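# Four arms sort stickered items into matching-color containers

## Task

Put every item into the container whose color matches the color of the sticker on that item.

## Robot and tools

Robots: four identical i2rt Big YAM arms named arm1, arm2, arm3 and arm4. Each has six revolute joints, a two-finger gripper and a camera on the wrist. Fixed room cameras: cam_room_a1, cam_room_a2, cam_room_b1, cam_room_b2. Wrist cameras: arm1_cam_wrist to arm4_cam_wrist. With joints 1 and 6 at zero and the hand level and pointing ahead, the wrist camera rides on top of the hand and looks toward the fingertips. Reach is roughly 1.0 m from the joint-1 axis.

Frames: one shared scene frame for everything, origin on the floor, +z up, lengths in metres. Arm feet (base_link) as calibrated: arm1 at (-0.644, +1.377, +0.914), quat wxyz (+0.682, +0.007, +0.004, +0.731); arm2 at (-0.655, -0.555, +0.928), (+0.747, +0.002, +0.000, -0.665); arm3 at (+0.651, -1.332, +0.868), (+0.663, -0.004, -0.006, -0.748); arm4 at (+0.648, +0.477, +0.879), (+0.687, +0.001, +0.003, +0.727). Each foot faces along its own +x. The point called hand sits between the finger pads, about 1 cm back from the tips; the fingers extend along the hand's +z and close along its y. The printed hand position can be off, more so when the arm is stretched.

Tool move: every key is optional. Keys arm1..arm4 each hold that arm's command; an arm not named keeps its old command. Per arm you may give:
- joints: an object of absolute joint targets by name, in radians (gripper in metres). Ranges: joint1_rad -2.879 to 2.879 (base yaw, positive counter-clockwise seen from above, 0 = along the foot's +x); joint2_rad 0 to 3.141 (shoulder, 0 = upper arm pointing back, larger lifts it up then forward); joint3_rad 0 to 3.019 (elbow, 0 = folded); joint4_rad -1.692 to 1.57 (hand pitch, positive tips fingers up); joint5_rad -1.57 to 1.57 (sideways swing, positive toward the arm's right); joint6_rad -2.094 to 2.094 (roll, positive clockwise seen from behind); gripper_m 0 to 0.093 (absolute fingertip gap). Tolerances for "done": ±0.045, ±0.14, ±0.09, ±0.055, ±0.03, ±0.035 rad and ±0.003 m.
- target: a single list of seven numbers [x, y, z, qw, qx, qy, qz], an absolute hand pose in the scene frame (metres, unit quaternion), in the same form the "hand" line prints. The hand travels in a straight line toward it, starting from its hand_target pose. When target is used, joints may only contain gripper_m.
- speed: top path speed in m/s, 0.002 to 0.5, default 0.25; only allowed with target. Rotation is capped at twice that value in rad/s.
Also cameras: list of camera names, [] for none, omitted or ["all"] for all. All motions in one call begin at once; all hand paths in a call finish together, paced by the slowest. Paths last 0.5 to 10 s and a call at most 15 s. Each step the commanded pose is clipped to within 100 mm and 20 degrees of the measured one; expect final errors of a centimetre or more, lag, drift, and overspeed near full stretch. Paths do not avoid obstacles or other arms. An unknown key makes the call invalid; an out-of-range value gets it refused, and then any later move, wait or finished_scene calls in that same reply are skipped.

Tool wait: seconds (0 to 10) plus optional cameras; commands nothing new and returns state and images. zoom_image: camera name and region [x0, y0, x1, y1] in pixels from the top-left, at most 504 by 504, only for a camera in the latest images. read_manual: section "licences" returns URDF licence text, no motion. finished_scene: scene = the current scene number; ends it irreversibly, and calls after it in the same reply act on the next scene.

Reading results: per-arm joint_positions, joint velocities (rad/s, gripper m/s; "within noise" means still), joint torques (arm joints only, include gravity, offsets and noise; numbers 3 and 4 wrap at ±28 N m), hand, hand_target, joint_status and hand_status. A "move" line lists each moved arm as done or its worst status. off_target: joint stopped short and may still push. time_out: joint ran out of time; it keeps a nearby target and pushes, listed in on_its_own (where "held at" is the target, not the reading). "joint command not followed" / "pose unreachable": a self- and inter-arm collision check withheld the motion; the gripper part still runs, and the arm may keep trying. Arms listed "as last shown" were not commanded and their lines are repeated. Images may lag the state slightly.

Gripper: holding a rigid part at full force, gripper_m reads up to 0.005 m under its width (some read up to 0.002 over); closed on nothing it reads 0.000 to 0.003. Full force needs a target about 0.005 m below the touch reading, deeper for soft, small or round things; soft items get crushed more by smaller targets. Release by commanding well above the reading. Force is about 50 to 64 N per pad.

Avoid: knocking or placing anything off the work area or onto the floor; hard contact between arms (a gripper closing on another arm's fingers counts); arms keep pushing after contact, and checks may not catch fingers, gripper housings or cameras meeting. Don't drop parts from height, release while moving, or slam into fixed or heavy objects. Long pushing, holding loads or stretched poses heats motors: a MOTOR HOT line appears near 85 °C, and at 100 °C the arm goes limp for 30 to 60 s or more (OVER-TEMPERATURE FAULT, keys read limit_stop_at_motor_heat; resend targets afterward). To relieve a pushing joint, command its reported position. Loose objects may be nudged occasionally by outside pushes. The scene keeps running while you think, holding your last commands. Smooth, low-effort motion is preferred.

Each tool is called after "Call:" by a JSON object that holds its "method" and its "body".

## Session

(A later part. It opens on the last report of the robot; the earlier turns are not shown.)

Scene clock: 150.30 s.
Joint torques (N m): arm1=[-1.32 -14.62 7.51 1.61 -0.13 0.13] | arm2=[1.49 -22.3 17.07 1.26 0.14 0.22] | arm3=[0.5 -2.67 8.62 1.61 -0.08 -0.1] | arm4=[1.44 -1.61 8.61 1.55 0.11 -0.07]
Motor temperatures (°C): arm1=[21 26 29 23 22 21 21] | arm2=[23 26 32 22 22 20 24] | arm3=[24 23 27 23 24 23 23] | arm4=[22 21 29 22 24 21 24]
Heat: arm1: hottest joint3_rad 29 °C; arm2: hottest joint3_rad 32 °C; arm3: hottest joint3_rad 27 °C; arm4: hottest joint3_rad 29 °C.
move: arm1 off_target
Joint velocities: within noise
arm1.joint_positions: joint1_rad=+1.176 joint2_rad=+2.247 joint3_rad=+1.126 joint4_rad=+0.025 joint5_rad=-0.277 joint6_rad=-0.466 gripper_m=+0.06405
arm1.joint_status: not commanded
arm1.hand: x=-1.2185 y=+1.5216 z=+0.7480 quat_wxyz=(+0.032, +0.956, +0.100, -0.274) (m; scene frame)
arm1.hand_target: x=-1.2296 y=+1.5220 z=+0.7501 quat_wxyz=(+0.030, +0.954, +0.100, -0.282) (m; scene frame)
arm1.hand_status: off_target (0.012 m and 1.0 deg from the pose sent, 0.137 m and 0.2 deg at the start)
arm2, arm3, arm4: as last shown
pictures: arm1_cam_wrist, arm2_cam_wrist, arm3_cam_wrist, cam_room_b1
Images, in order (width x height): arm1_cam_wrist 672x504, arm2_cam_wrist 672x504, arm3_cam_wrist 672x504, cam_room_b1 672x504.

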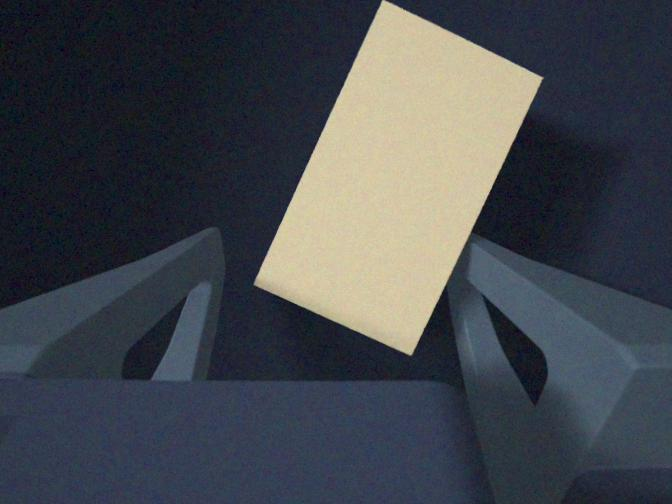

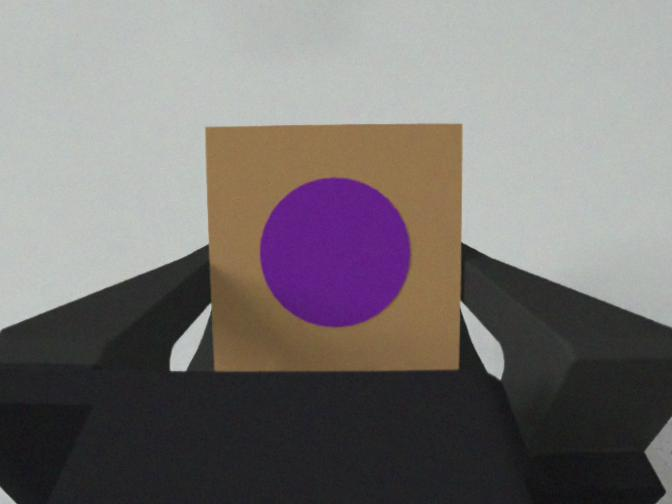

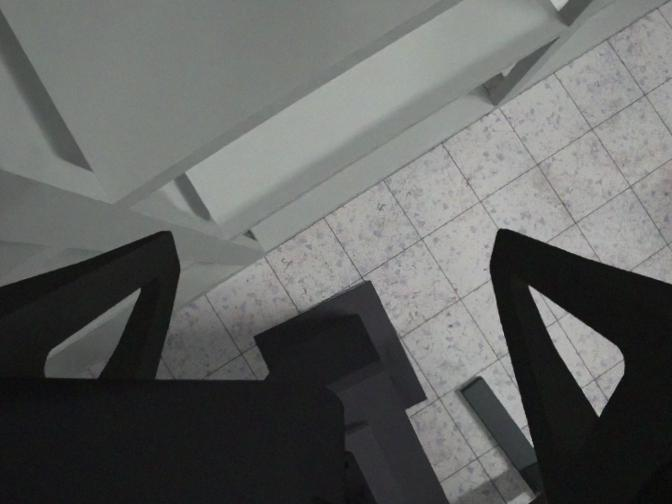

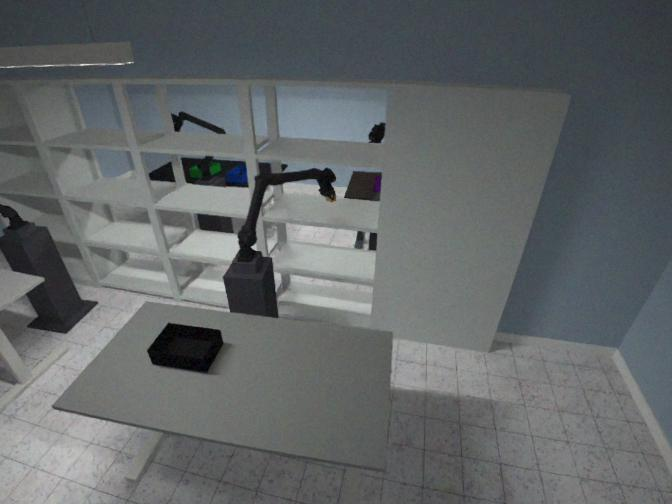

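Call:
{"method": "move", "body": {"arm1": {"target":[-1.205,1.525,0.80,0.0297,0.954,0.100,-0.2824],"speed":0.2,"joints":{"gripper_m":0.080}}, "arm2": {"target":[0.018,-0.949,1.088,0.2737,0.256,0.924,-0.0758],"speed":0.15}, "cameras": []}}

Call:
{"method": "move", "body": {"arm1": {"target":[-1.221,1.526,0.80,-0.0297,0.954,-0.100,-0.2824],"speed":0.3}, "cameras": ["arm1_cam_wrist","cam_room_b1"]}}

Call:
{"method": "zoom_image", "body": {"camera": "cam_room_b1", "region": [230, 140, 400, 240]}}

Scene clock: 166.17 s.
Joint torques (N m): arm1=[-2.67 -14.92 6.02 0.88 -0.24 -0.03] | arm2=[1.49 -23.18 16.53 2.58 0.14 0.21] | arm3=[0.73 -2.55 8.65 1.63 -0.07 -0.1] | arm4=[1.14 -1.38 8.55 1.58 0.12 -0.1]
Motor temperatures (°C): arm1=[21 27 29 23 22 21 21] | arm2=[23 27 37 22 22 20 24] | arm3=[24 23 27 23 24 23 23] | arm4=[22 21 29 22 24 21 24]
Heat: arm1: hottest joint3_rad 29 °C; arm2: hottest joint3_rad 37 °C; arm3: hottest joint3_rad 27 °C; arm4: hottest joint3_rad 29 °C.
move: arm1 done; arm2 off_target
Joint velocities: within noise
arm1.joint_positions: joint1_rad=+1.170 joint2_rad=+2.116 joint3_rad=+1.057 joint4_rad=-0.019 joint5_rad=-0.285 joint6_rad=-0.468 gripper_m=+0.07994
arm1.joint_status: all done
arm1.hand: x=-1.2074 y=+1.5199 z=+0.7971 quat_wxyz=(+0.031, +0.953, +0.101, -0.284) (m; scene frame)
arm1.hand_target: x=-1.2051 y=+1.5249 z=+0.8000 quat_wxyz=(+0.030, +0.954, +0.100, -0.282) (m; scene frame)
arm1.hand_status: done (0.006 m and 0.2 deg from the pose sent, 0.054 m and 1.0 deg at the start)
arm2.joint_positions: joint1_rad=+0.920 joint2_rad=+2.062 joint3_rad=+1.854 joint4_rad=-0.857 joint5_rad=+0.007 joint6_rad=-0.004 gripper_m=+0.05276
arm2.joint_status: not commanded
arm2.hand: x=-0.0070 y=-0.9411 z=+1.0643 quat_wxyz=(-0.241, -0.255, -0.934, +0.068) (m; scene frame)
arm2.hand_target: x=+0.0158 y=-0.9476 z=+1.0887 quat_wxyz=(-0.274, -0.256, -0.924, +0.075) (m; scene frame)
arm2.hand_status: off_target (0.035 m and 4.1 deg from the pose sent, 0.042 m and 2.3 deg at the start)
arm3, arm4: as last shown
pictures: none
No camera images: "cameras" was empty.

Scene clock: 167.77 s.
Joint torques (N m): arm1=[-0.79 -15.15 6.72 2.11 0.08 0.07] | arm2=[1.44 -23 16.55 2.63 0.14 0.22] | arm3=[0.56 -2.49 8.58 1.59 -0.08 -0.09] | arm4=[0.91 -1.44 8.54 1.51 0.12 -0.06]
Motor temperatures (°C): arm1=[21 27 29 23 22 21 21] | arm2=[23 27 37 22 22 20 24] | arm3=[24 23 27 23 24 23 23] | arm4=[22 21 29 22 24 21 24]
Heat: arm1: hottest joint3_rad 29 °C; arm2: hottest joint3_rad 37 °C; arm3: hottest joint3_rad 27 °C; arm4: hottest joint3_rad 29 °C.
move: arm1 off_target
Joint velocities: within noise
arm1.joint_positions: joint1_rad=+1.237 joint2_rad=+2.116 joint3_rad=+1.048 joint4_rad=+0.028 joint5_rad=-0.028 joint6_rad=-0.052 gripper_m=+0.07994
arm1.joint_status: not commanded
arm1.hand: x=-1.2124 y=+1.5268 z=+0.7940 quat_wxyz=(-0.028, +0.958, -0.099, -0.269) (m; scene frame)
arm1.hand_target: x=-1.2209 y=+1.5259 z=+0.8001 quat_wxyz=(-0.029, +0.954, -0.100, -0.282) (m; scene frame)
arm1.hand_status: off_target (0.011 m and 1.6 deg from the pose sent, 0.015 m and 24.0 deg at the start)
arm2, arm3, arm4: as last shown
pictures: arm1_cam_wrist, cam_room_b1
Images, in order (width x height): arm1_cam_wrist 672x504, cam_room_b1 672x504.

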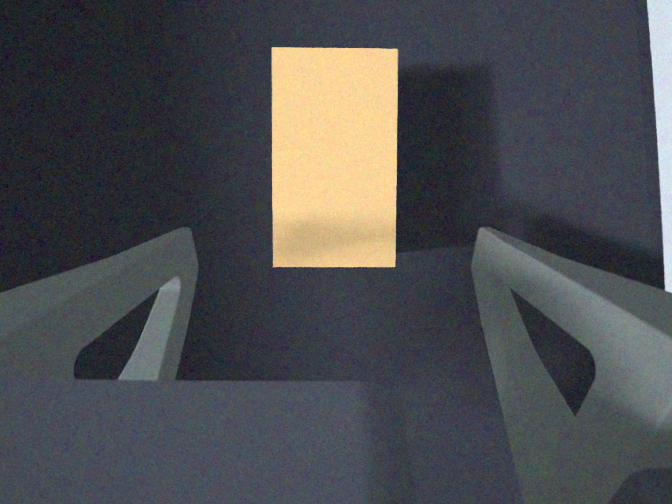

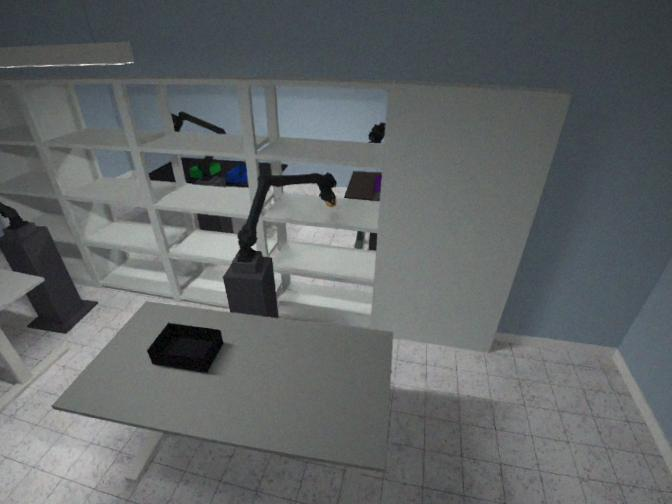

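Scaled by 2.965.

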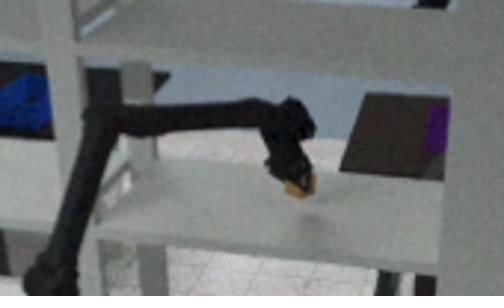

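Call:
{"method": "move", "body": {"arm1": {"target":[-1.252,1.533,0.744,-0.0297,0.954,-0.100,-0.2824],"speed":0.12}, "arm2": {"target":[0.021,-0.950,1.075,0.3058,0.2531,0.9135,-0.0847],"speed":0.12}, "cameras": ["arm1_cam_wrist","cam_room_b1"]}}

Call:
{"method": "zoom_image", "body": {"camera": "cam_room_b1", "region": [280, 150, 390, 230]}}

Scene clock: 175.77 s.
Joint torques (N m): arm1=[-0.91 -15.5 8.79 1.91 0.08 0.13] | arm2=[1.44 -24.41 10.44 2.92 0.16 0.21] | arm3=[0.5 -2.43 8.65 1.62 -0.07 -0.09] | arm4=[1.38 -1.9 8.54 1.48 0.12 -0.05]
Motor temperatures (°C): arm1=[21 27 29 23 22 21 21] | arm2=[23 27 37 22 22 20 24] | arm3=[24 23 27 23 24 23 23] | arm4=[22 21 29 22 24 21 24]
Heat: arm1: hottest joint3_rad 29 °C; arm2: hottest joint3_rad 37 °C; arm3: hottest joint3_rad 27 °C; arm4: hottest joint3_rad 29 °C.
move: arm1 off_target; arm2 done
Joint velocities: within noise
arm1.joint_positions: joint1_rad=+1.237 joint2_rad=+2.278 joint3_rad=+1.144 joint4_rad=+0.075 joint5_rad=-0.027 joint6_rad=-0.050 gripper_m=+0.07994
arm1.joint_status: not commanded
arm1.hand: x=-1.2289 y=+1.5314 z=+0.7353 quat_wxyz=(-0.027, +0.960, -0.100, -0.259) (m; scene frame)
arm1.hand_target: x=-1.2513 y=+1.5327 z=+0.7449 quat_wxyz=(-0.030, +0.954, -0.100, -0.282) (m; scene frame)
arm1.hand_status: off_target (0.025 m and 2.7 deg from the pose sent, 0.064 m and 1.6 deg at the start)
arm2.joint_positions: joint1_rad=+0.921 joint2_rad=+2.062 joint3_rad=+1.849 joint4_rad=-0.720 joint5_rad=+0.009 joint6_rad=-0.004 gripper_m=+0.05276
arm2.joint_status: not commanded
arm2.hand: x=+0.0163 y=-0.9546 z=+1.0799 quat_wxyz=(-0.301, -0.250, -0.916, +0.085) (m; scene frame)
arm2.hand_target: x=+0.0208 y=-0.9500 z=+1.0750 quat_wxyz=(-0.306, -0.253, -0.914, +0.085) (m; scene frame)
arm2.hand_status: done (0.008 m and 0.7 deg from the pose sent, 0.031 m and 8.1 deg at the start)
arm3, arm4: as last shown
pictures: arm1_cam_wrist, cam_room_b1
Images, in order (width x height): arm1_cam_wrist 672x504, cam_room_b1 672x504.

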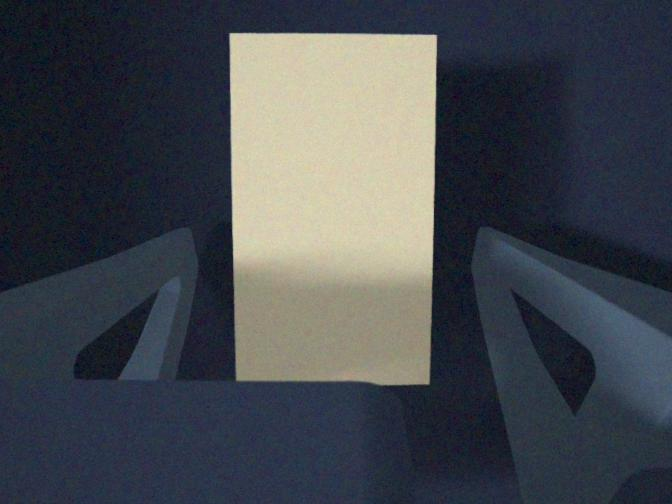

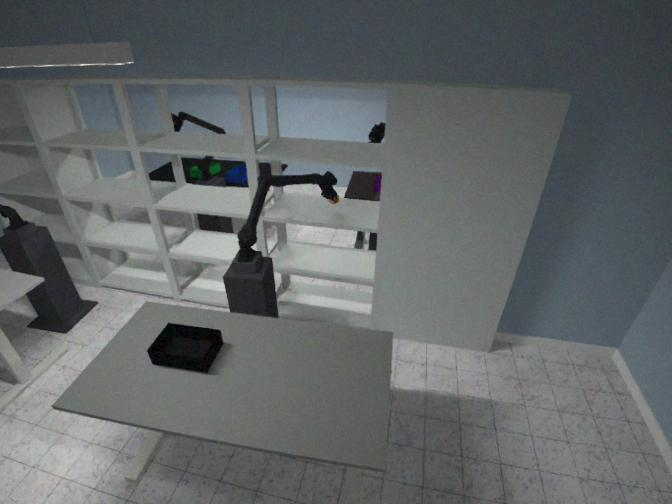

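Scaled by 4.582.

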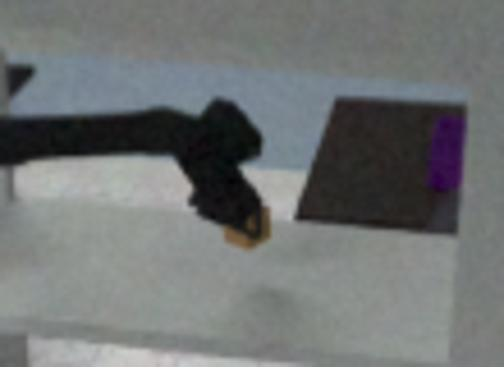

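Call:
{"method": "move", "body": {"arm1": {"joints":{"gripper_m":0.038}}, "arm2": {"target":[0.012,-0.948,1.045,0.2737,0.256,0.924,-0.0758],"speed":0.1}, "cameras": ["arm1_cam_wrist","cam_room_b1"]}}

Call:
{"method": "zoom_image", "body": {"camera": "cam_room_b1", "region": [280, 150, 390, 230]}}

Scene clock: 181.50 s.
Joint torques (N m): arm1=[-1.44 -15.56 8.75 1.99 0.06 0.11] | arm2=[1.14 -21.77 10.44 1.46 0.04 0.18] | arm3=[0.62 -2.49 8.61 1.61 -0.08 -0.09] | arm4=[1.08 -1.49 8.46 1.68 0.11 -0.09]
Motor temperatures (°C): arm1=[21 27 29 23 22 21 21] | arm2=[23 26 35 22 22 20 24] | arm3=[24 23 27 23 24 23 23] | arm4=[22 21 29 22 24 21 24]
Heat: arm1: hottest joint3_rad 29 °C; arm2: hottest joint3_rad 35 °C; arm3: hottest joint3_rad 27 °C; arm4: hottest joint3_rad 29 °C.
move: arm1 done; arm2 off_target
Joint velocities: within noise
arm1.joint_positions: joint1_rad=+1.237 joint2_rad=+2.278 joint3_rad=+1.144 joint4_rad=+0.075 joint5_rad=-0.027 joint6_rad=-0.049 gripper_m=+0.03894
arm1.joint_status: all done
arm1.hand: x=-1.2289 y=+1.5315 z=+0.7353 quat_wxyz=(-0.027, +0.960, -0.101, -0.259) (m; scene frame)
arm1.hand_target: x=-1.2513 y=+1.5327 z=+0.7449 quat_wxyz=(-0.030, +0.954, -0.100, -0.282) (m; scene frame)
arm1.hand_status: not commanded
arm2.joint_positions: joint1_rad=+0.921 joint2_rad=+2.063 joint3_rad=+1.840 joint4_rad=-0.720 joint5_rad=+0.009 joint6_rad=-0.004 gripper_m=+0.05276
arm2.joint_status: not commanded
arm2.hand: x=+0.0143 y=-0.9534 z=+1.0752 quat_wxyz=(-0.297, -0.251, -0.917, +0.084) (m; scene frame)
arm2.hand_target: x=+0.0113 y=-0.9478 z=+1.0454 quat_wxyz=(-0.274, -0.256, -0.924, +0.076) (m; scene frame)
arm2.hand_status: off_target (0.031 m and 3.0 deg from the pose sent, 0.036 m and 3.5 deg at the start)
arm3, arm4: as last shown
pictures: arm1_cam_wrist, cam_room_b1
Images, in order (width x height): arm1_cam_wrist 672x504, cam_room_b1 672x504.

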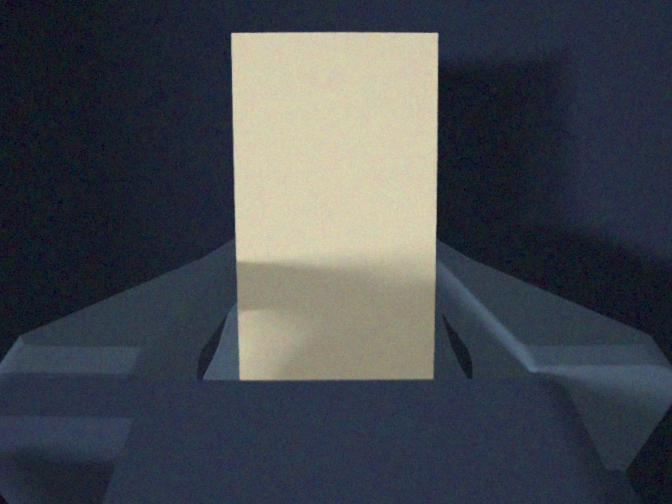

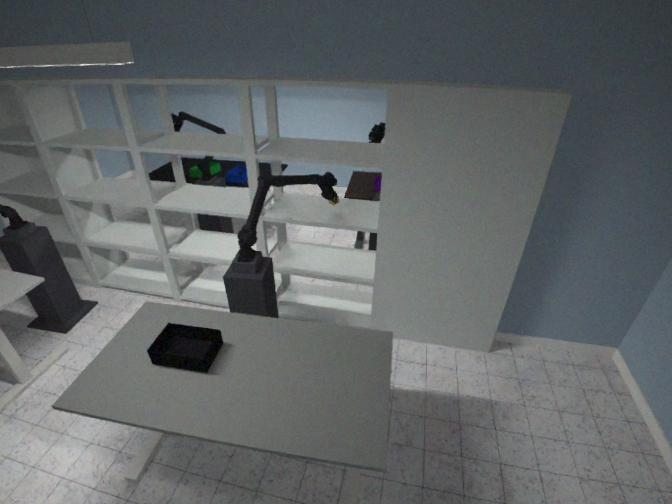

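Scaled by 4.582.

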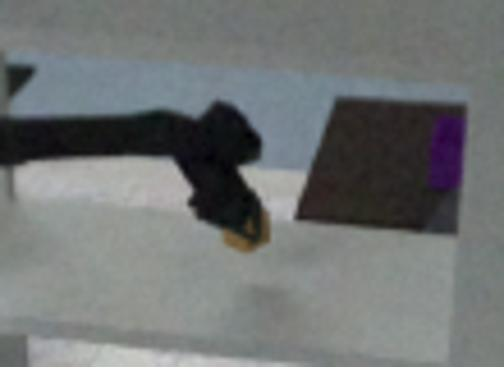

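Call:
{"method": "move", "body": {"arm1": {"target":[-1.10,1.52,1.0,-0.0297,0.954,-0.100,-0.2824],"speed":0.35}, "arm2": {"target":[0.012,-0.948,1.022,0.2737,0.256,0.924,-0.0758],"speed":0.1}, "cameras": []}}

Call:
{"method": "move", "body": {"arm1": {"joints":{"joint1_rad":1.2,"joint2_rad":0.75,"joint3_rad":0.85,"joint4_rad":-1.1,"joint5_rad":0,"joint6_rad":0}}, "arm2": {"target":[0.012,-0.948,1.012,0.2737,0.256,0.924,-0.0758],"speed":0.1}, "cameras": ["cam_room_b1","arm1_cam_wrist"]}}

Call:
{"method": "zoom_image", "body": {"camera": "cam_room_b1", "region": [280, 150, 390, 230]}}

Scene clock: 192.30 s.
Joint torques (N m): arm1=[-2.73 -7.77 9.88 0.98 -0.14 -0.07] | arm2=[1.03 -22.07 10.28 2.8 0.02 0.18] | arm3=[0.44 -2.37 8.64 1.61 -0.07 -0.1] | arm4=[1.2 -1.55 8.57 1.43 0.09 -0.04]
Motor temperatures (°C): arm1=[21 27 30 23 22 21 22] | arm2=[23 26 34 22 22 20 25] | arm3=[24 23 27 23 24 23 23] | arm4=[22 21 29 22 24 21 24]
Heat: arm1: hottest joint3_rad 30 °C; arm2: hottest joint3_rad 34 °C; arm3: hottest joint3_rad 27 °C; arm4: hottest joint3_rad 29 °C.
move: arm1 done; arm2 off_target
Joint velocities: within noise
arm1.joint_positions: joint1_rad=+1.187 joint2_rad=+1.433 joint3_rad=+0.805 joint4_rad=-0.372 joint5_rad=-0.058 joint6_rad=-0.089 gripper_m=+0.03894
arm1.joint_status: not commanded
arm1.hand: x=-1.1019 y=+1.5167 z=+1.0039 quat_wxyz=(-0.030, +0.952, -0.100, -0.289) (m; scene frame)
arm1.hand_target: x=-1.0999 y=+1.5199 z=+1.0000 quat_wxyz=(-0.030, +0.954, -0.100, -0.282) (m; scene frame)
arm1.hand_status: done (0.005 m and 0.8 deg from the pose sent, 0.295 m and 2.8 deg at the start)
arm2.joint_positions: joint1_rad=+0.921 joint2_rad=+2.082 joint3_rad=+1.807 joint4_rad=-0.704 joint5_rad=+0.009 joint6_rad=-0.004 gripper_m=+0.05276
arm2.joint_status: not commanded
arm2.hand: x=+0.0089 y=-0.9501 z=+1.0464 quat_wxyz=(-0.281, -0.252, -0.923, +0.080) (m; scene frame)
arm2.hand_target: x=+0.0111 y=-0.9477 z=+1.0222 quat_wxyz=(-0.273, -0.256, -0.924, +0.076) (m; scene frame)
arm2.hand_status: off_target (0.025 m and 1.1 deg from the pose sent, 0.054 m and 3.0 deg at the start)
arm3, arm4: as last shown
pictures: none
No camera images: "cameras" was empty.

Scene clock: 193.67 s.
Joint torques (N m): arm1=[-1.14 0.21 15.64 0.94 0.04 0.11] | arm2=[1.03 -22.07 10.26 2.8 0.02 0.17] | arm3=[0.67 -2.61 8.59 1.61 -0.07 -0.09] | arm4=[0.97 -1.85 8.46 1.5 0.14 -0.06]
Motor temperatures (°C): arm1=[21 26 30 23 22 21 22] | arm2=[23 26 34 22 22 20 25] | arm3=[24 23 27 23 24 23 23] | arm4=[22 21 29 22 24 21 24]
Heat: arm1: hottest joint3_rad 30 °C; arm2: hottest joint3_rad 34 °C; arm3: hottest joint3_rad 27 °C; arm4: hottest joint3_rad 29 °C.
move: arm1 done; arm2 off_target
Joint velocities: within noise
arm1.joint_positions: joint1_rad=+1.189 joint2_rad=+0.748 joint3_rad=+0.805 joint4_rad=-1.091 joint5_rad=-0.002 joint6_rad=-0.009 gripper_m=+0.03893
arm1.joint_status: all done
arm1.hand: x=-0.9239 y=+1.4689 z=+1.1653 quat_wxyz=(-0.042, +0.951, -0.146, -0.270) (m; scene frame)
arm1.hand_target: x=-0.9306 y=+1.4678 z=+1.1865 quat_wxyz=(-0.042, +0.946, -0.144, -0.286) (m; scene frame)
arm1.hand_status: not commanded
arm2.joint_positions: joint1_rad=+0.921 joint2_rad=+2.091 joint3_rad=+1.795 joint4_rad=-0.682 joint5_rad=+0.009 joint6_rad=-0.004 gripper_m=+0.05276
arm2.joint_status: not commanded
arm2.hand: x=+0.0093 y=-0.9503 z=+1.0364 quat_wxyz=(-0.281, -0.252, -0.923, +0.080) (m; scene frame)
arm2.hand_target: x=+0.0111 y=-0.9477 z=+1.0123 quat_wxyz=(-0.273, -0.256, -0.924, +0.076) (m; scene frame)
arm2.hand_status: off_target (0.025 m and 1.1 deg from the pose sent, 0.035 m and 1.1 deg at the start)
arm3, arm4: as last shown
pictures: arm1_cam_wrist, cam_room_b1
Images, in order (width x height): arm1_cam_wrist 672x504, cam_room_b1 672x504.

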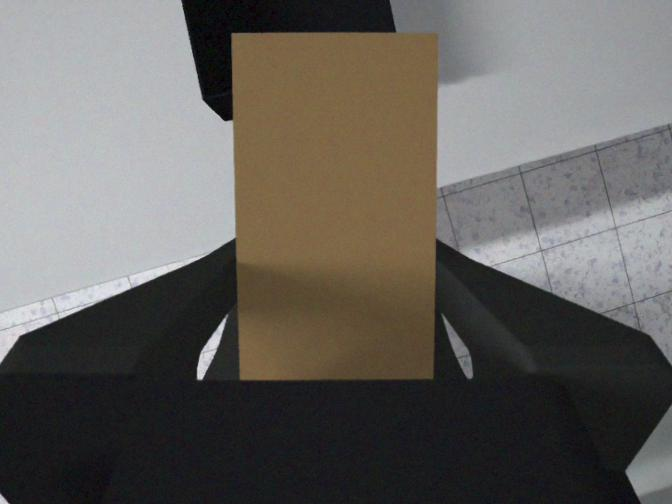

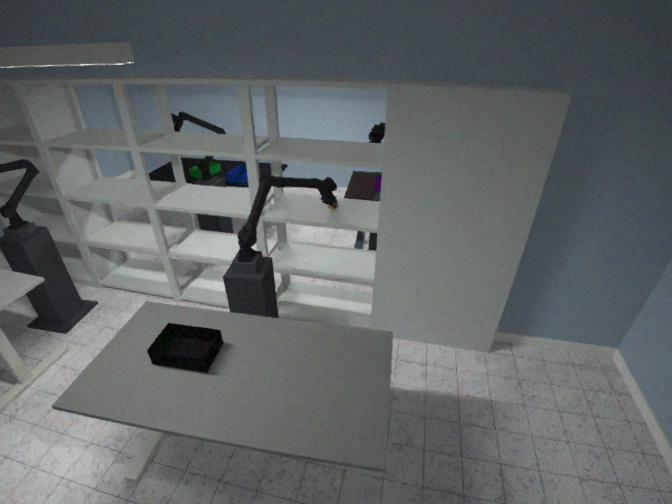

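Scaled by 4.582.

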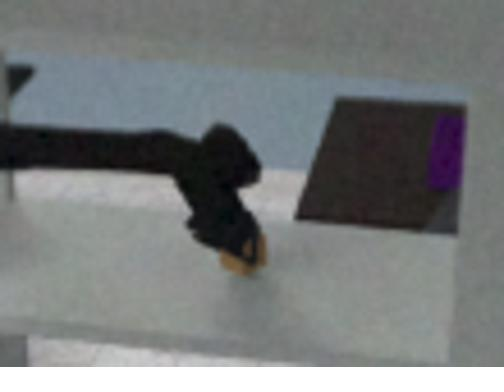

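Call:
{"method": "move", "body": {"arm1": {"joints":{"joint1_rad":-2.25}}, "arm2": {"target":[0.010,-0.948,1.000,0.2634,0.2565,0.9258,-0.0730],"speed":0.1}, "cameras": []}}

Call:
{"method": "move", "body": {"arm2": {"target":[0.010,-0.948,0.992,0.2634,0.2565,0.9258,-0.0730],"speed":0.1}, "cameras": ["cam_room_b1","arm1_cam_wrist"]}}

Call:
{"method": "zoom_image", "body": {"camera": "cam_room_b1", "region": [280, 150, 390, 230]}}

Scene clock: 200.37 s.
Joint torques (N m): arm1=[-2.37 -0.38 15.41 0.81 -0.04 0.07] | arm2=[0.97 -22.18 10.36 2.44 -0.03 0.17] | arm3=[0.62 -2.49 8.59 1.58 -0.08 -0.09] | arm4=[1.38 -1.55 8.55 1.61 0.13 -0.07]
Motor temperatures (°C): arm1=[21 26 31 23 22 21 22] | arm2=[23 27 33 22 22 20 25] | arm3=[24 23 27 23 24 23 23] | arm4=[22 21 29 22 24 21 24]
Heat: arm1: hottest joint3_rad 31 °C; arm2: hottest joint3_rad 33 °C; arm3: hottest joint3_rad 27 °C; arm4: hottest joint3_rad 29 °C.
move: arm1 done; arm2 off_target
Joint velocities: within noise
arm1.joint_positions: joint1_rad=-2.245 joint2_rad=+0.750 joint3_rad=+0.805 joint4_rad=-1.091 joint5_rad=+0.002 joint6_rad=-0.007 gripper_m=+0.03894
arm1.joint_status: all done
arm1.hand: x=-0.3946 y=+1.2060 z=+1.1559 quat_wxyz=(-0.245, -0.284, -0.923, +0.082) (m; scene frame)
arm1.hand_target: x=-0.3898 y=+1.2014 z=+1.1774 quat_wxyz=(-0.261, -0.288, -0.917, +0.086) (m; scene frame)
arm1.hand_status: not commanded
arm2.joint_positions: joint1_rad=+0.921 joint2_rad=+2.108 joint3_rad=+1.795 joint4_rad=-0.682 joint5_rad=+0.009 joint6_rad=-0.004 gripper_m=+0.05276
arm2.joint_status: not commanded
arm2.hand: x=+0.0089 y=-0.9500 z=+1.0235 quat_wxyz=(-0.273, -0.253, -0.925, +0.078) (m; scene frame)
arm2.hand_target: x=+0.0093 y=-0.9477 z=+1.0002 quat_wxyz=(-0.264, -0.257, -0.927, +0.073) (m; scene frame)
arm2.hand_status: off_target (0.024 m and 1.3 deg from the pose sent, 0.036 m and 2.3 deg at the start)
arm3.joint_positions: joint1_rad=-1.990 joint2_rad=+0.758 joint3_rad=+1.300 joint4_rad=-1.408 joint5_rad=+0.002 joint6_rad=+0.005 gripper_m=+0.09402
arm3.joint_status: not commanded
arm3.hand: x=+0.4094 y=-1.1802 z=+1.3133 quat_wxyz=(+0.086, -0.905, +0.255, +0.330) (m; scene frame)
arm3.hand_target: x=+0.4117 y=-1.1785 z=+1.3168 quat_wxyz=(+0.090, -0.901, +0.256, +0.337) (m; scene frame)
arm3.hand_status: not commanded
arm4.joint_positions: joint1_rad=+0.898 joint2_rad=+0.753 joint3_rad=+1.294 joint4_rad=-1.413 joint5_rad=-0.001 joint6_rad=+0.012 gripper_m=+0.09402
arm4.joint_status: not commanded
arm4.hand: x=+0.4226 y=+0.6404 z=+1.3255 quat_wxyz=(-0.099, +0.893, -0.291, -0.328) (m; scene frame)
arm4.hand_target: x=+0.4212 y=+0.6408 z=+1.3312 quat_wxyz=(-0.104, +0.891, -0.284, -0.338) (m; scene frame)
arm4.hand_status: not commanded
pictures: none
No camera images: "cameras" was empty.

Scene clock: 201.33 s.
Joint torques (N m): arm1=[-1.73 -0.09 15.65 0.9 -0.06 0.1] | arm2=[1.14 -21.71 9.76 2.76 -0.02 0.16] | arm3=[0.67 -2.61 8.62 1.61 -0.07 -0.1] | arm4=[1.32 -1.61 8.59 1.57 0.11 -0.08]
Motor temperatures (°C): arm1=[21 26 31 23 22 21 22] | arm2=[23 27 33 22 22 20 25] | arm3=[24 23 27 23 24 23 23] | arm4=[22 21 29 22 24 21 24]
Heat: arm1: hottest joint3_rad 31 °C; arm2: hottest joint3_rad 33 °C; arm3: hottest joint3_rad 27 °C; arm4: hottest joint3_rad 29 °C.
move: arm2 off_target
Joint velocities: within noise
arm1, arm3, arm4: as last shown
arm1.hand: x=-0.3945 y=+1.2060 z=+1.1559 quat_wxyz=(-0.245, -0.284, -0.923, +0.081) (m; scene frame)
arm2.joint_positions: joint1_rad=+0.921 joint2_rad=+2.108 joint3_rad=+1.792 joint4_rad=-0.672 joint5_rad=+0.009 joint6_rad=-0.004 gripper_m=+0.05276
arm2.joint_status: not commanded
arm2.hand: x=+0.0098 y=-0.9505 z=+1.0233 quat_wxyz=(-0.276, -0.252, -0.924, +0.079) (m; scene frame)
arm2.hand_target: x=+0.0089 y=-0.9475 z=+0.9925 quat_wxyz=(-0.264, -0.257, -0.927, +0.073) (m; scene frame)
arm2.hand_status: off_target (0.031 m and 1.7 deg from the pose sent, 0.032 m and 1.3 deg at the start)
pictures: arm1_cam_wrist, cam_room_b1
Images, in order (width x height): arm1_cam_wrist 672x504, cam_room_b1 672x504.

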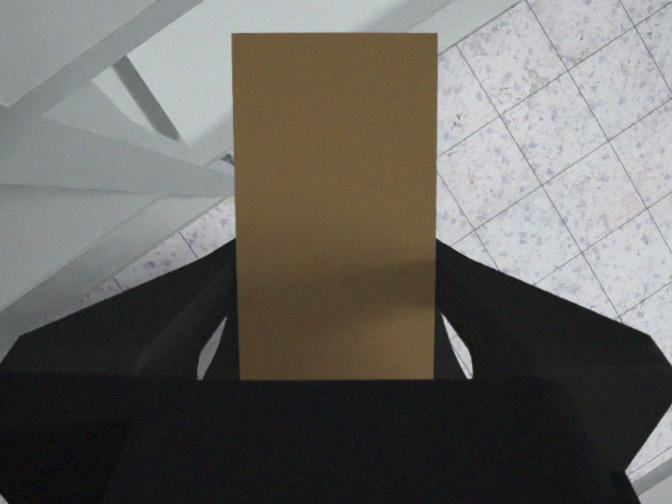

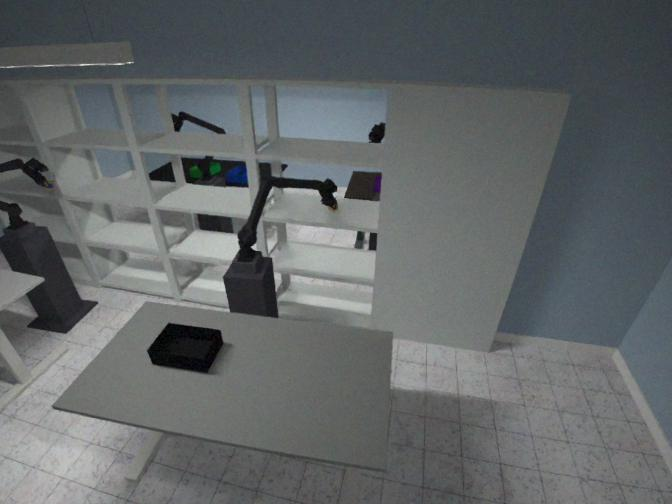

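Scaled by 4.582.

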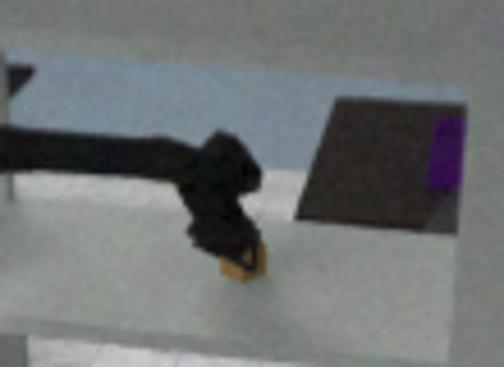

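Call:
{"method": "move", "body": {"arm1": {"target":[0.01,0.925,1.10,0.2548,0.2898,0.9190,-0.0803],"speed":0.25}, "arm2": {"target":[0.010,-0.948,0.975,0.2634,0.2565,0.9258,-0.0730],"speed":0.1}, "cameras": ["cam_room_b1","cam_room_b2"]}}

Call:
{"method": "zoom_image", "body": {"camera": "cam_room_b1", "region": [280, 150, 390, 230]}}

Call:
{"method": "zoom_image", "body": {"camera": "cam_room_b2", "region": [260, 150, 400, 270]}}

Scene clock: 211.20 s.
Joint torques (N m): arm1=[-2.02 -19.84 17.78 0.64 -0.03 0.11] | arm2=[1.08 -20.42 8.98 2.67 -0.02 0.16] | arm3=[0.44 -2.55 8.62 1.63 -0.07 -0.1] | arm4=[1.14 -1.73 8.54 1.66 0.13 -0.05]
Motor temperatures (°C): arm1=[21 26 33 23 22 21 22] | arm2=[23 27 33 22 22 20 25] | arm3=[24 23 27 23 24 23 23] | arm4=[22 21 29 22 24 21 24]
Heat: arm1: hottest joint3_rad 33 °C; arm2: hottest joint3_rad 33 °C; arm3: hottest joint3_rad 27 °C; arm4: hottest joint3_rad 29 °C.
move: arm1 off_target; arm2 off_target
Joint velocities: within noise
arm1.joint_positions: joint1_rad=-2.245 joint2_rad=+2.119 joint3_rad=+2.022 joint4_rad=-0.977 joint5_rad=-0.002 joint6_rad=-0.002 gripper_m=+0.03894
arm1.joint_status: not commanded
arm1.hand: x=-0.0035 y=+0.9356 z=+1.0664 quat_wxyz=(-0.228, -0.287, -0.928, +0.074) (m; scene frame)
arm1.hand_target: x=+0.0081 y=+0.9263 z=+1.1003 quat_wxyz=(-0.256, -0.290, -0.919, +0.081) (m; scene frame)
arm1.hand_status: off_target (0.038 m and 3.4 deg from the pose sent, 0.496 m and 1.4 deg at the start)
arm2.joint_positions: joint1_rad=+0.921 joint2_rad=+2.108 joint3_rad=+1.780 joint4_rad=-0.633 joint5_rad=+0.009 joint6_rad=-0.004 gripper_m=+0.05276
arm2.joint_status: not commanded
arm2.hand: x=+0.0134 y=-0.9526 z=+1.0228 quat_wxyz=(-0.289, -0.251, -0.920, +0.082) (m; scene frame)
arm2.hand_target: x=+0.0079 y=-0.9470 z=+0.9763 quat_wxyz=(-0.264, -0.257, -0.927, +0.073) (m; scene frame)
arm2.hand_status: off_target (0.048 m and 3.2 deg from the pose sent, 0.048 m and 1.7 deg at the start)
arm3, arm4: as last shown
pictures: cam_room_b1, cam_room_b2
Images, in order (width x height): cam_room_b1 672x504, cam_room_b2 672x504.

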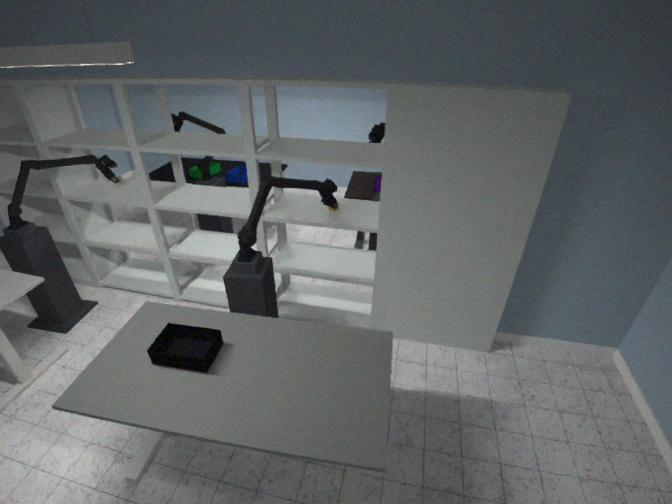

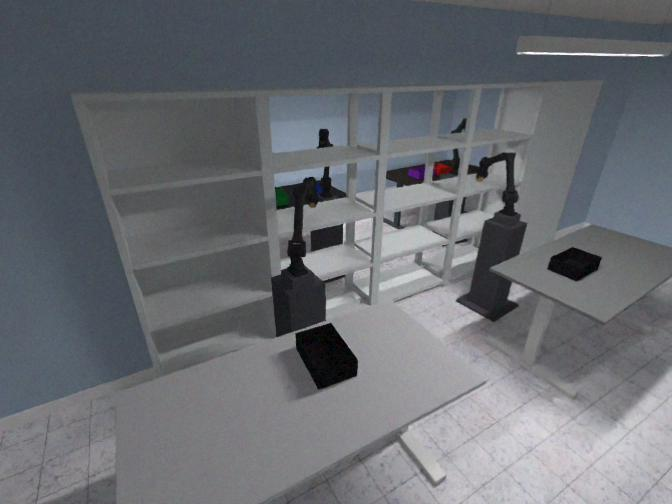

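Scaled by 4.582.

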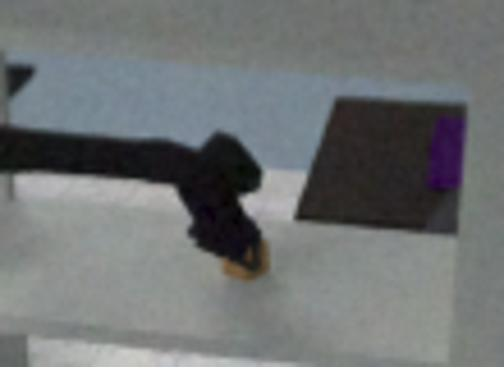

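Scaled by 3.600.

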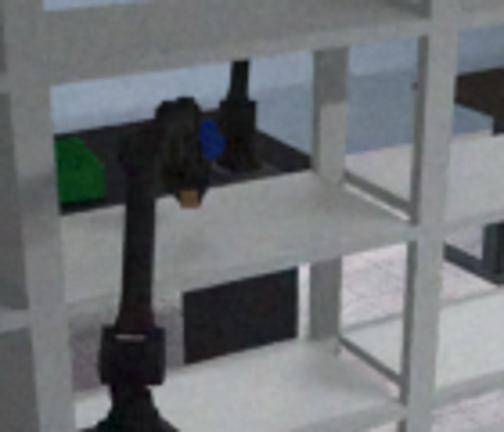

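Call:
{"method": "move", "body": {"arm1": {"target":[0.010,0.920,1.055,0.2747,0.2879,0.9132,-0.0866],"speed":0.1}, "arm2": {"target":[0.0134,-0.952,1.008,0.2634,0.2565,0.9258,-0.0730],"speed":0.1}, "cameras": []}}

Call:
{"method": "move", "body": {"arm1": {"target":[0.010,0.920,1.030,0.2747,0.2879,0.9132,-0.0866],"speed":0.08}, "arm2": {"joints":{"gripper_m":0.09}}, "cameras": ["arm2_cam_wrist","cam_room_b1","cam_room_b2"]}}

Call:
{"method": "zoom_image", "body": {"camera": "cam_room_b2", "region": [260, 150, 400, 270]}}

Scene clock: 221.03 s.
Joint torques (N m): arm1=[-2.37 -20.13 12.18 1.88 -0.05 0.09] | arm2=[0.79 -21.71 13.71 0.72 -0.08 0.14] | arm3=[0.62 -2.73 8.61 1.69 -0.07 -0.11] | arm4=[1.08 -1.96 8.5 1.57 0.11 -0.06]
Motor temperatures (°C): arm1=[21 26 34 23 22 21 22] | arm2=[23 27 32 22 22 20 25] | arm3=[24 23 27 23 24 23 23] | arm4=[22 21 29 22 24 21 24]
Heat: arm1: hottest joint3_rad 34 °C; arm2: hottest joint3_rad 32 °C; arm3: hottest joint3_rad 27 °C; arm4: hottest joint3_rad 29 °C.
move: arm1 done; arm2 off_target
Joint velocities: within noise
arm1.joint_positions: joint1_rad=-2.245 joint2_rad=+2.121 joint3_rad=+1.958 joint4_rad=-0.835 joint5_rad=-0.005 joint6_rad=-0.002 gripper_m=+0.03893
arm1.joint_status: not commanded
arm1.hand: x=+0.0076 y=+0.9283 z=+1.0502 quat_wxyz=(-0.263, -0.284, -0.918, +0.083) (m; scene frame)
arm1.hand_target: x=+0.0098 y=+0.9201 z=+1.0553 quat_wxyz=(-0.275, -0.288, -0.913, +0.087) (m; scene frame)
arm1.hand_status: done (0.010 m and 1.6 deg from the pose sent, 0.024 m and 5.9 deg at the start)
arm2.joint_positions: joint1_rad=+0.921 joint2_rad=+2.108 joint3_rad=+1.787 joint4_rad=-0.663 joint5_rad=+0.009 joint6_rad=-0.003 gripper_m=+0.05276
arm2.joint_status: not commanded
arm2.hand: x=+0.0100 y=-0.9506 z=+1.0219 quat_wxyz=(-0.278, -0.252, -0.923, +0.079) (m; scene frame)
arm2.hand_target: x=+0.0129 y=-0.9519 z=+1.0082 quat_wxyz=(-0.264, -0.257, -0.927, +0.073) (m; scene frame)
arm2.hand_status: off_target (0.014 m and 1.9 deg from the pose sent, 0.015 m and 3.2 deg at the start)
arm3, arm4: as last shown
pictures: none
No camera images: "cameras" was empty.

Scene clock: 222.00 s.
Joint torques (N m): arm1=[-2.32 -19.43 11.62 2.07 -0.03 0.07] | arm2=[0.73 -21.95 13.67 1.26 -0.08 0.16] | arm3=[0.62 -2.67 8.59 1.63 -0.08 -0.11] | arm4=[0.85 -1.49 8.5 1.63 0.12 -0.05]
Motor temperatures (°C): arm1=[21 26 34 23 22 21 22] | arm2=[23 27 32 22 22 20 25] | arm3=[24 23 27 23 24 23 23] | arm4=[22 21 29 22 24 21 24]
Heat: arm1: hottest joint3_rad 34 °C; arm2: hottest joint3_rad 32 °C; arm3: hottest joint3_rad 27 °C; arm4: hottest joint3_rad 29 °C.
move: arm1 done; arm2 done
Joint velocities: within noise
arm1.joint_positions: joint1_rad=-2.245 joint2_rad=+2.128 joint3_rad=+1.922 joint4_rad=-0.779 joint5_rad=-0.005 joint6_rad=-0.002 gripper_m=+0.03893
arm1.joint_status: not commanded
arm1.hand: x=+0.0087 y=+0.9274 z=+1.0340 quat_wxyz=(-0.269, -0.284, -0.917, +0.085) (m; scene frame)
arm1.hand_target: x=+0.0098 y=+0.9200 z=+1.0300 quat_wxyz=(-0.275, -0.288, -0.913, +0.087) (m; scene frame)
arm1.hand_status: done (0.009 m and 1.0 deg from the pose sent, 0.022 m and 1.6 deg at the start)
arm2.joint_positions: joint1_rad=+0.921 joint2_rad=+2.111 joint3_rad=+1.787 joint4_rad=-0.677 joint5_rad=+0.009 joint6_rad=-0.003 gripper_m=+0.08994
arm2.joint_status: all done
arm2.hand: x=+0.0073 y=-0.9490 z=+1.0180 quat_wxyz=(-0.270, -0.253, -0.926, +0.077) (m; scene frame)
arm2.hand_target: x=+0.0129 y=-0.9519 z=+1.0081 quat_wxyz=(-0.264, -0.257, -0.927, +0.073) (m; scene frame)
arm2.hand_status: not commanded
arm3, arm4: as last shown
pictures: arm2_cam_wrist, cam_room_b1, cam_room_b2
Images, in order (width x height): arm2_cam_wrist 672x504, cam_room_b1 672x504, cam_room_b2 672x504.

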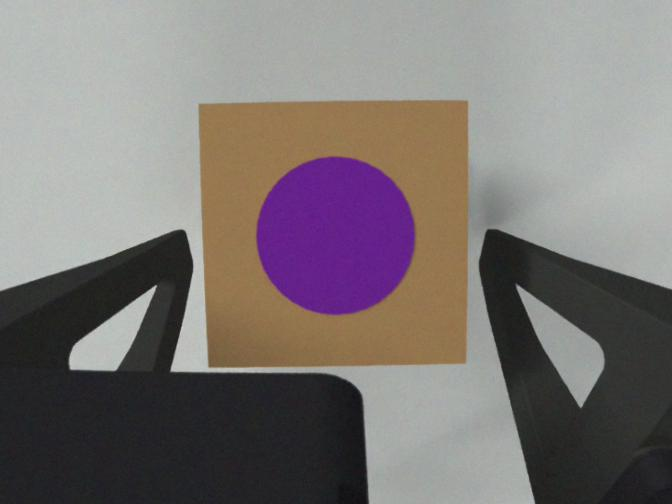

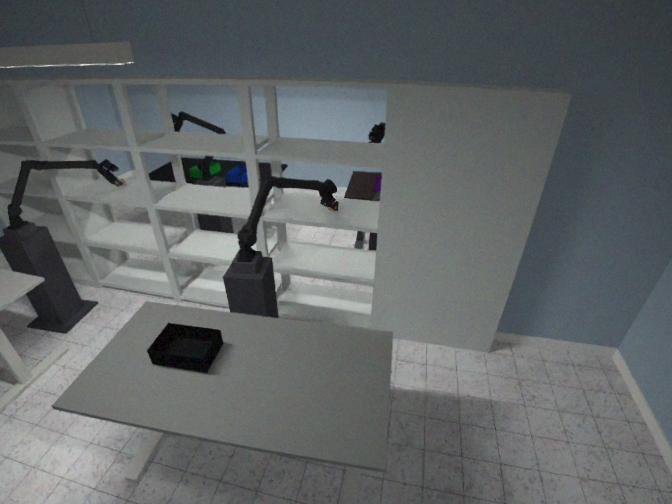

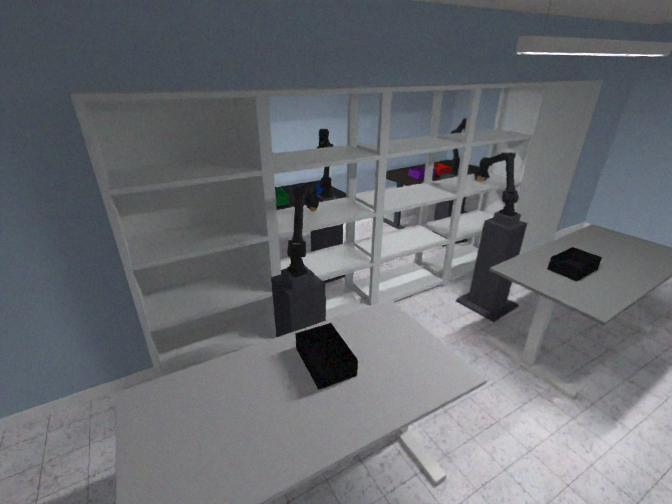

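Scaled by 3.600.

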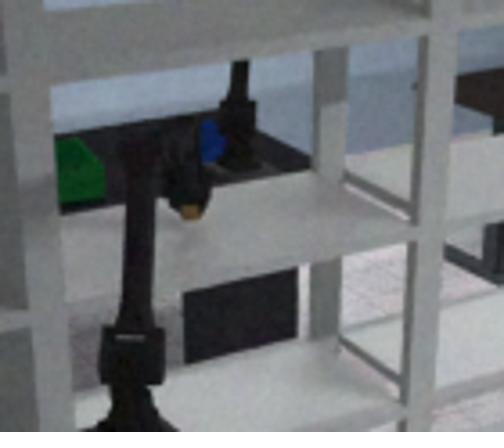

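Call:
{"method": "move", "body": {"arm1": {"target":[0.010,0.920,1.004,0.2747,0.2879,0.9132,-0.0866],"speed":0.08}, "arm2": {"target":[-0.10,-0.885,1.11,0.2634,0.2565,0.9258,-0.0730],"speed":0.2}, "arm3": {"target":[0.37,-1.15,1.10,-0.0758,0.924,-0.256,-0.2737],"speed":0.3}, "cameras": ["cam_room_b2"]}}

Call:
{"method": "zoom_image", "body": {"camera": "cam_room_b2", "region": [260, 150, 400, 270]}}

Scene clock: 233.17 s.
Joint torques (N m): arm1=[-2.26 -19.66 11.58 2.03 -0.02 0.07] | arm2=[0.85 -18.78 10.04 1.31 -0.06 0.15] | arm3=[0.32 -4.31 9.7 1.72 -0.09 -0.14] | arm4=[1.14 -1.9 8.42 1.51 0.12 -0.05]
Motor temperatures (°C): arm1=[21 26 34 23 22 21 22] | arm2=[23 28 33 22 22 20 24] | arm3=[24 23 27 23 24 23 23] | arm4=[22 21 29 22 24 21 24]
Heat: arm1: hottest joint3_rad 34 °C; arm2: hottest joint3_rad 33 °C; arm3: hottest joint3_rad 27 °C; arm4: hottest joint3_rad 29 °C.
move: arm1 done; arm2 off_target; arm3 done
Joint velocities: within noise
arm1.joint_positions: joint1_rad=-2.245 joint2_rad=+2.146 joint3_rad=+1.886 joint4_rad=-0.723 joint5_rad=-0.005 joint6_rad=-0.002 gripper_m=+0.03893
arm1.joint_status: not commanded
arm1.hand: x=+0.0089 y=+0.9271 z=+1.0088 quat_wxyz=(-0.269, -0.284, -0.916, +0.085) (m; scene frame)
arm1.hand_target: x=+0.0098 y=+0.9201 z=+1.0041 quat_wxyz=(-0.275, -0.288, -0.913, +0.087) (m; scene frame)
arm1.hand_status: done (0.009 m and 0.9 deg from the pose sent, 0.031 m and 1.0 deg at the start)
arm2.joint_positions: joint1_rad=+0.921 joint2_rad=+1.720 joint3_rad=+1.469 joint4_rad=-0.733 joint5_rad=+0.009 joint6_rad=-0.003 gripper_m=+0.08994
arm2.joint_status: not commanded
arm2.hand: x=-0.0943 y=-0.8895 z=+1.1214 quat_wxyz=(-0.278, -0.252, -0.923, +0.079) (m; scene frame)
arm2.hand_target: x=-0.1000 y=-0.8851 z=+1.1101 quat_wxyz=(-0.264, -0.257, -0.927, +0.073) (m; scene frame)
arm2.hand_status: off_target (0.014 m and 1.9 deg from the pose sent, 0.155 m and 1.0 deg at the start)
arm3.joint_positions: joint1_rad=-2.003 joint2_rad=+0.827 joint3_rad=+0.789 joint4_rad=-0.970 joint5_rad=-0.003 joint6_rad=-0.021 gripper_m=+0.09402
arm3.joint_status: not commanded
arm3.hand: x=+0.3704 y=-1.1556 z=+1.0957 quat_wxyz=(+0.071, -0.928, +0.254, +0.264) (m; scene frame)
arm3.hand_target: x=+0.3701 y=-1.1501 z=+1.1001 quat_wxyz=(+0.076, -0.924, +0.256, +0.274) (m; scene frame)
arm3.hand_status: done (0.007 m and 1.3 deg from the pose sent, 0.219 m and 7.0 deg at the start)
arm4: as last shown
pictures: cam_room_b2
Images, in order (width x height): cam_room_b2 672x504.

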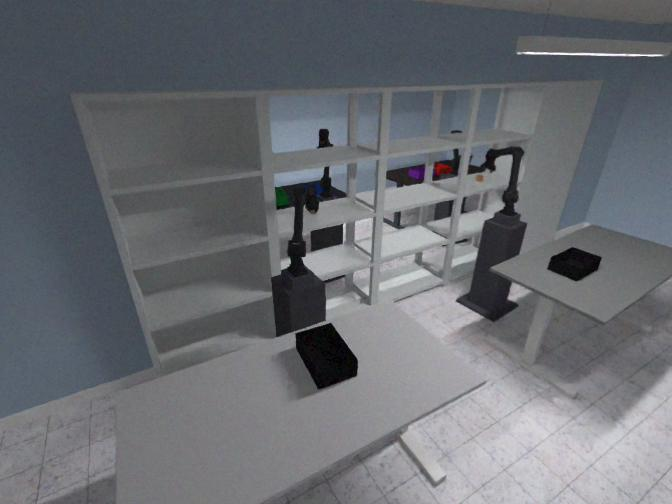

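Scaled by 3.600.

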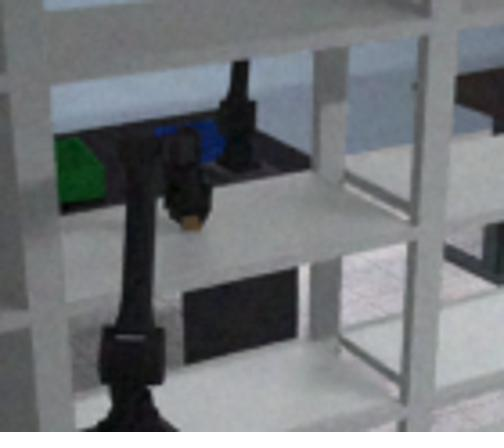

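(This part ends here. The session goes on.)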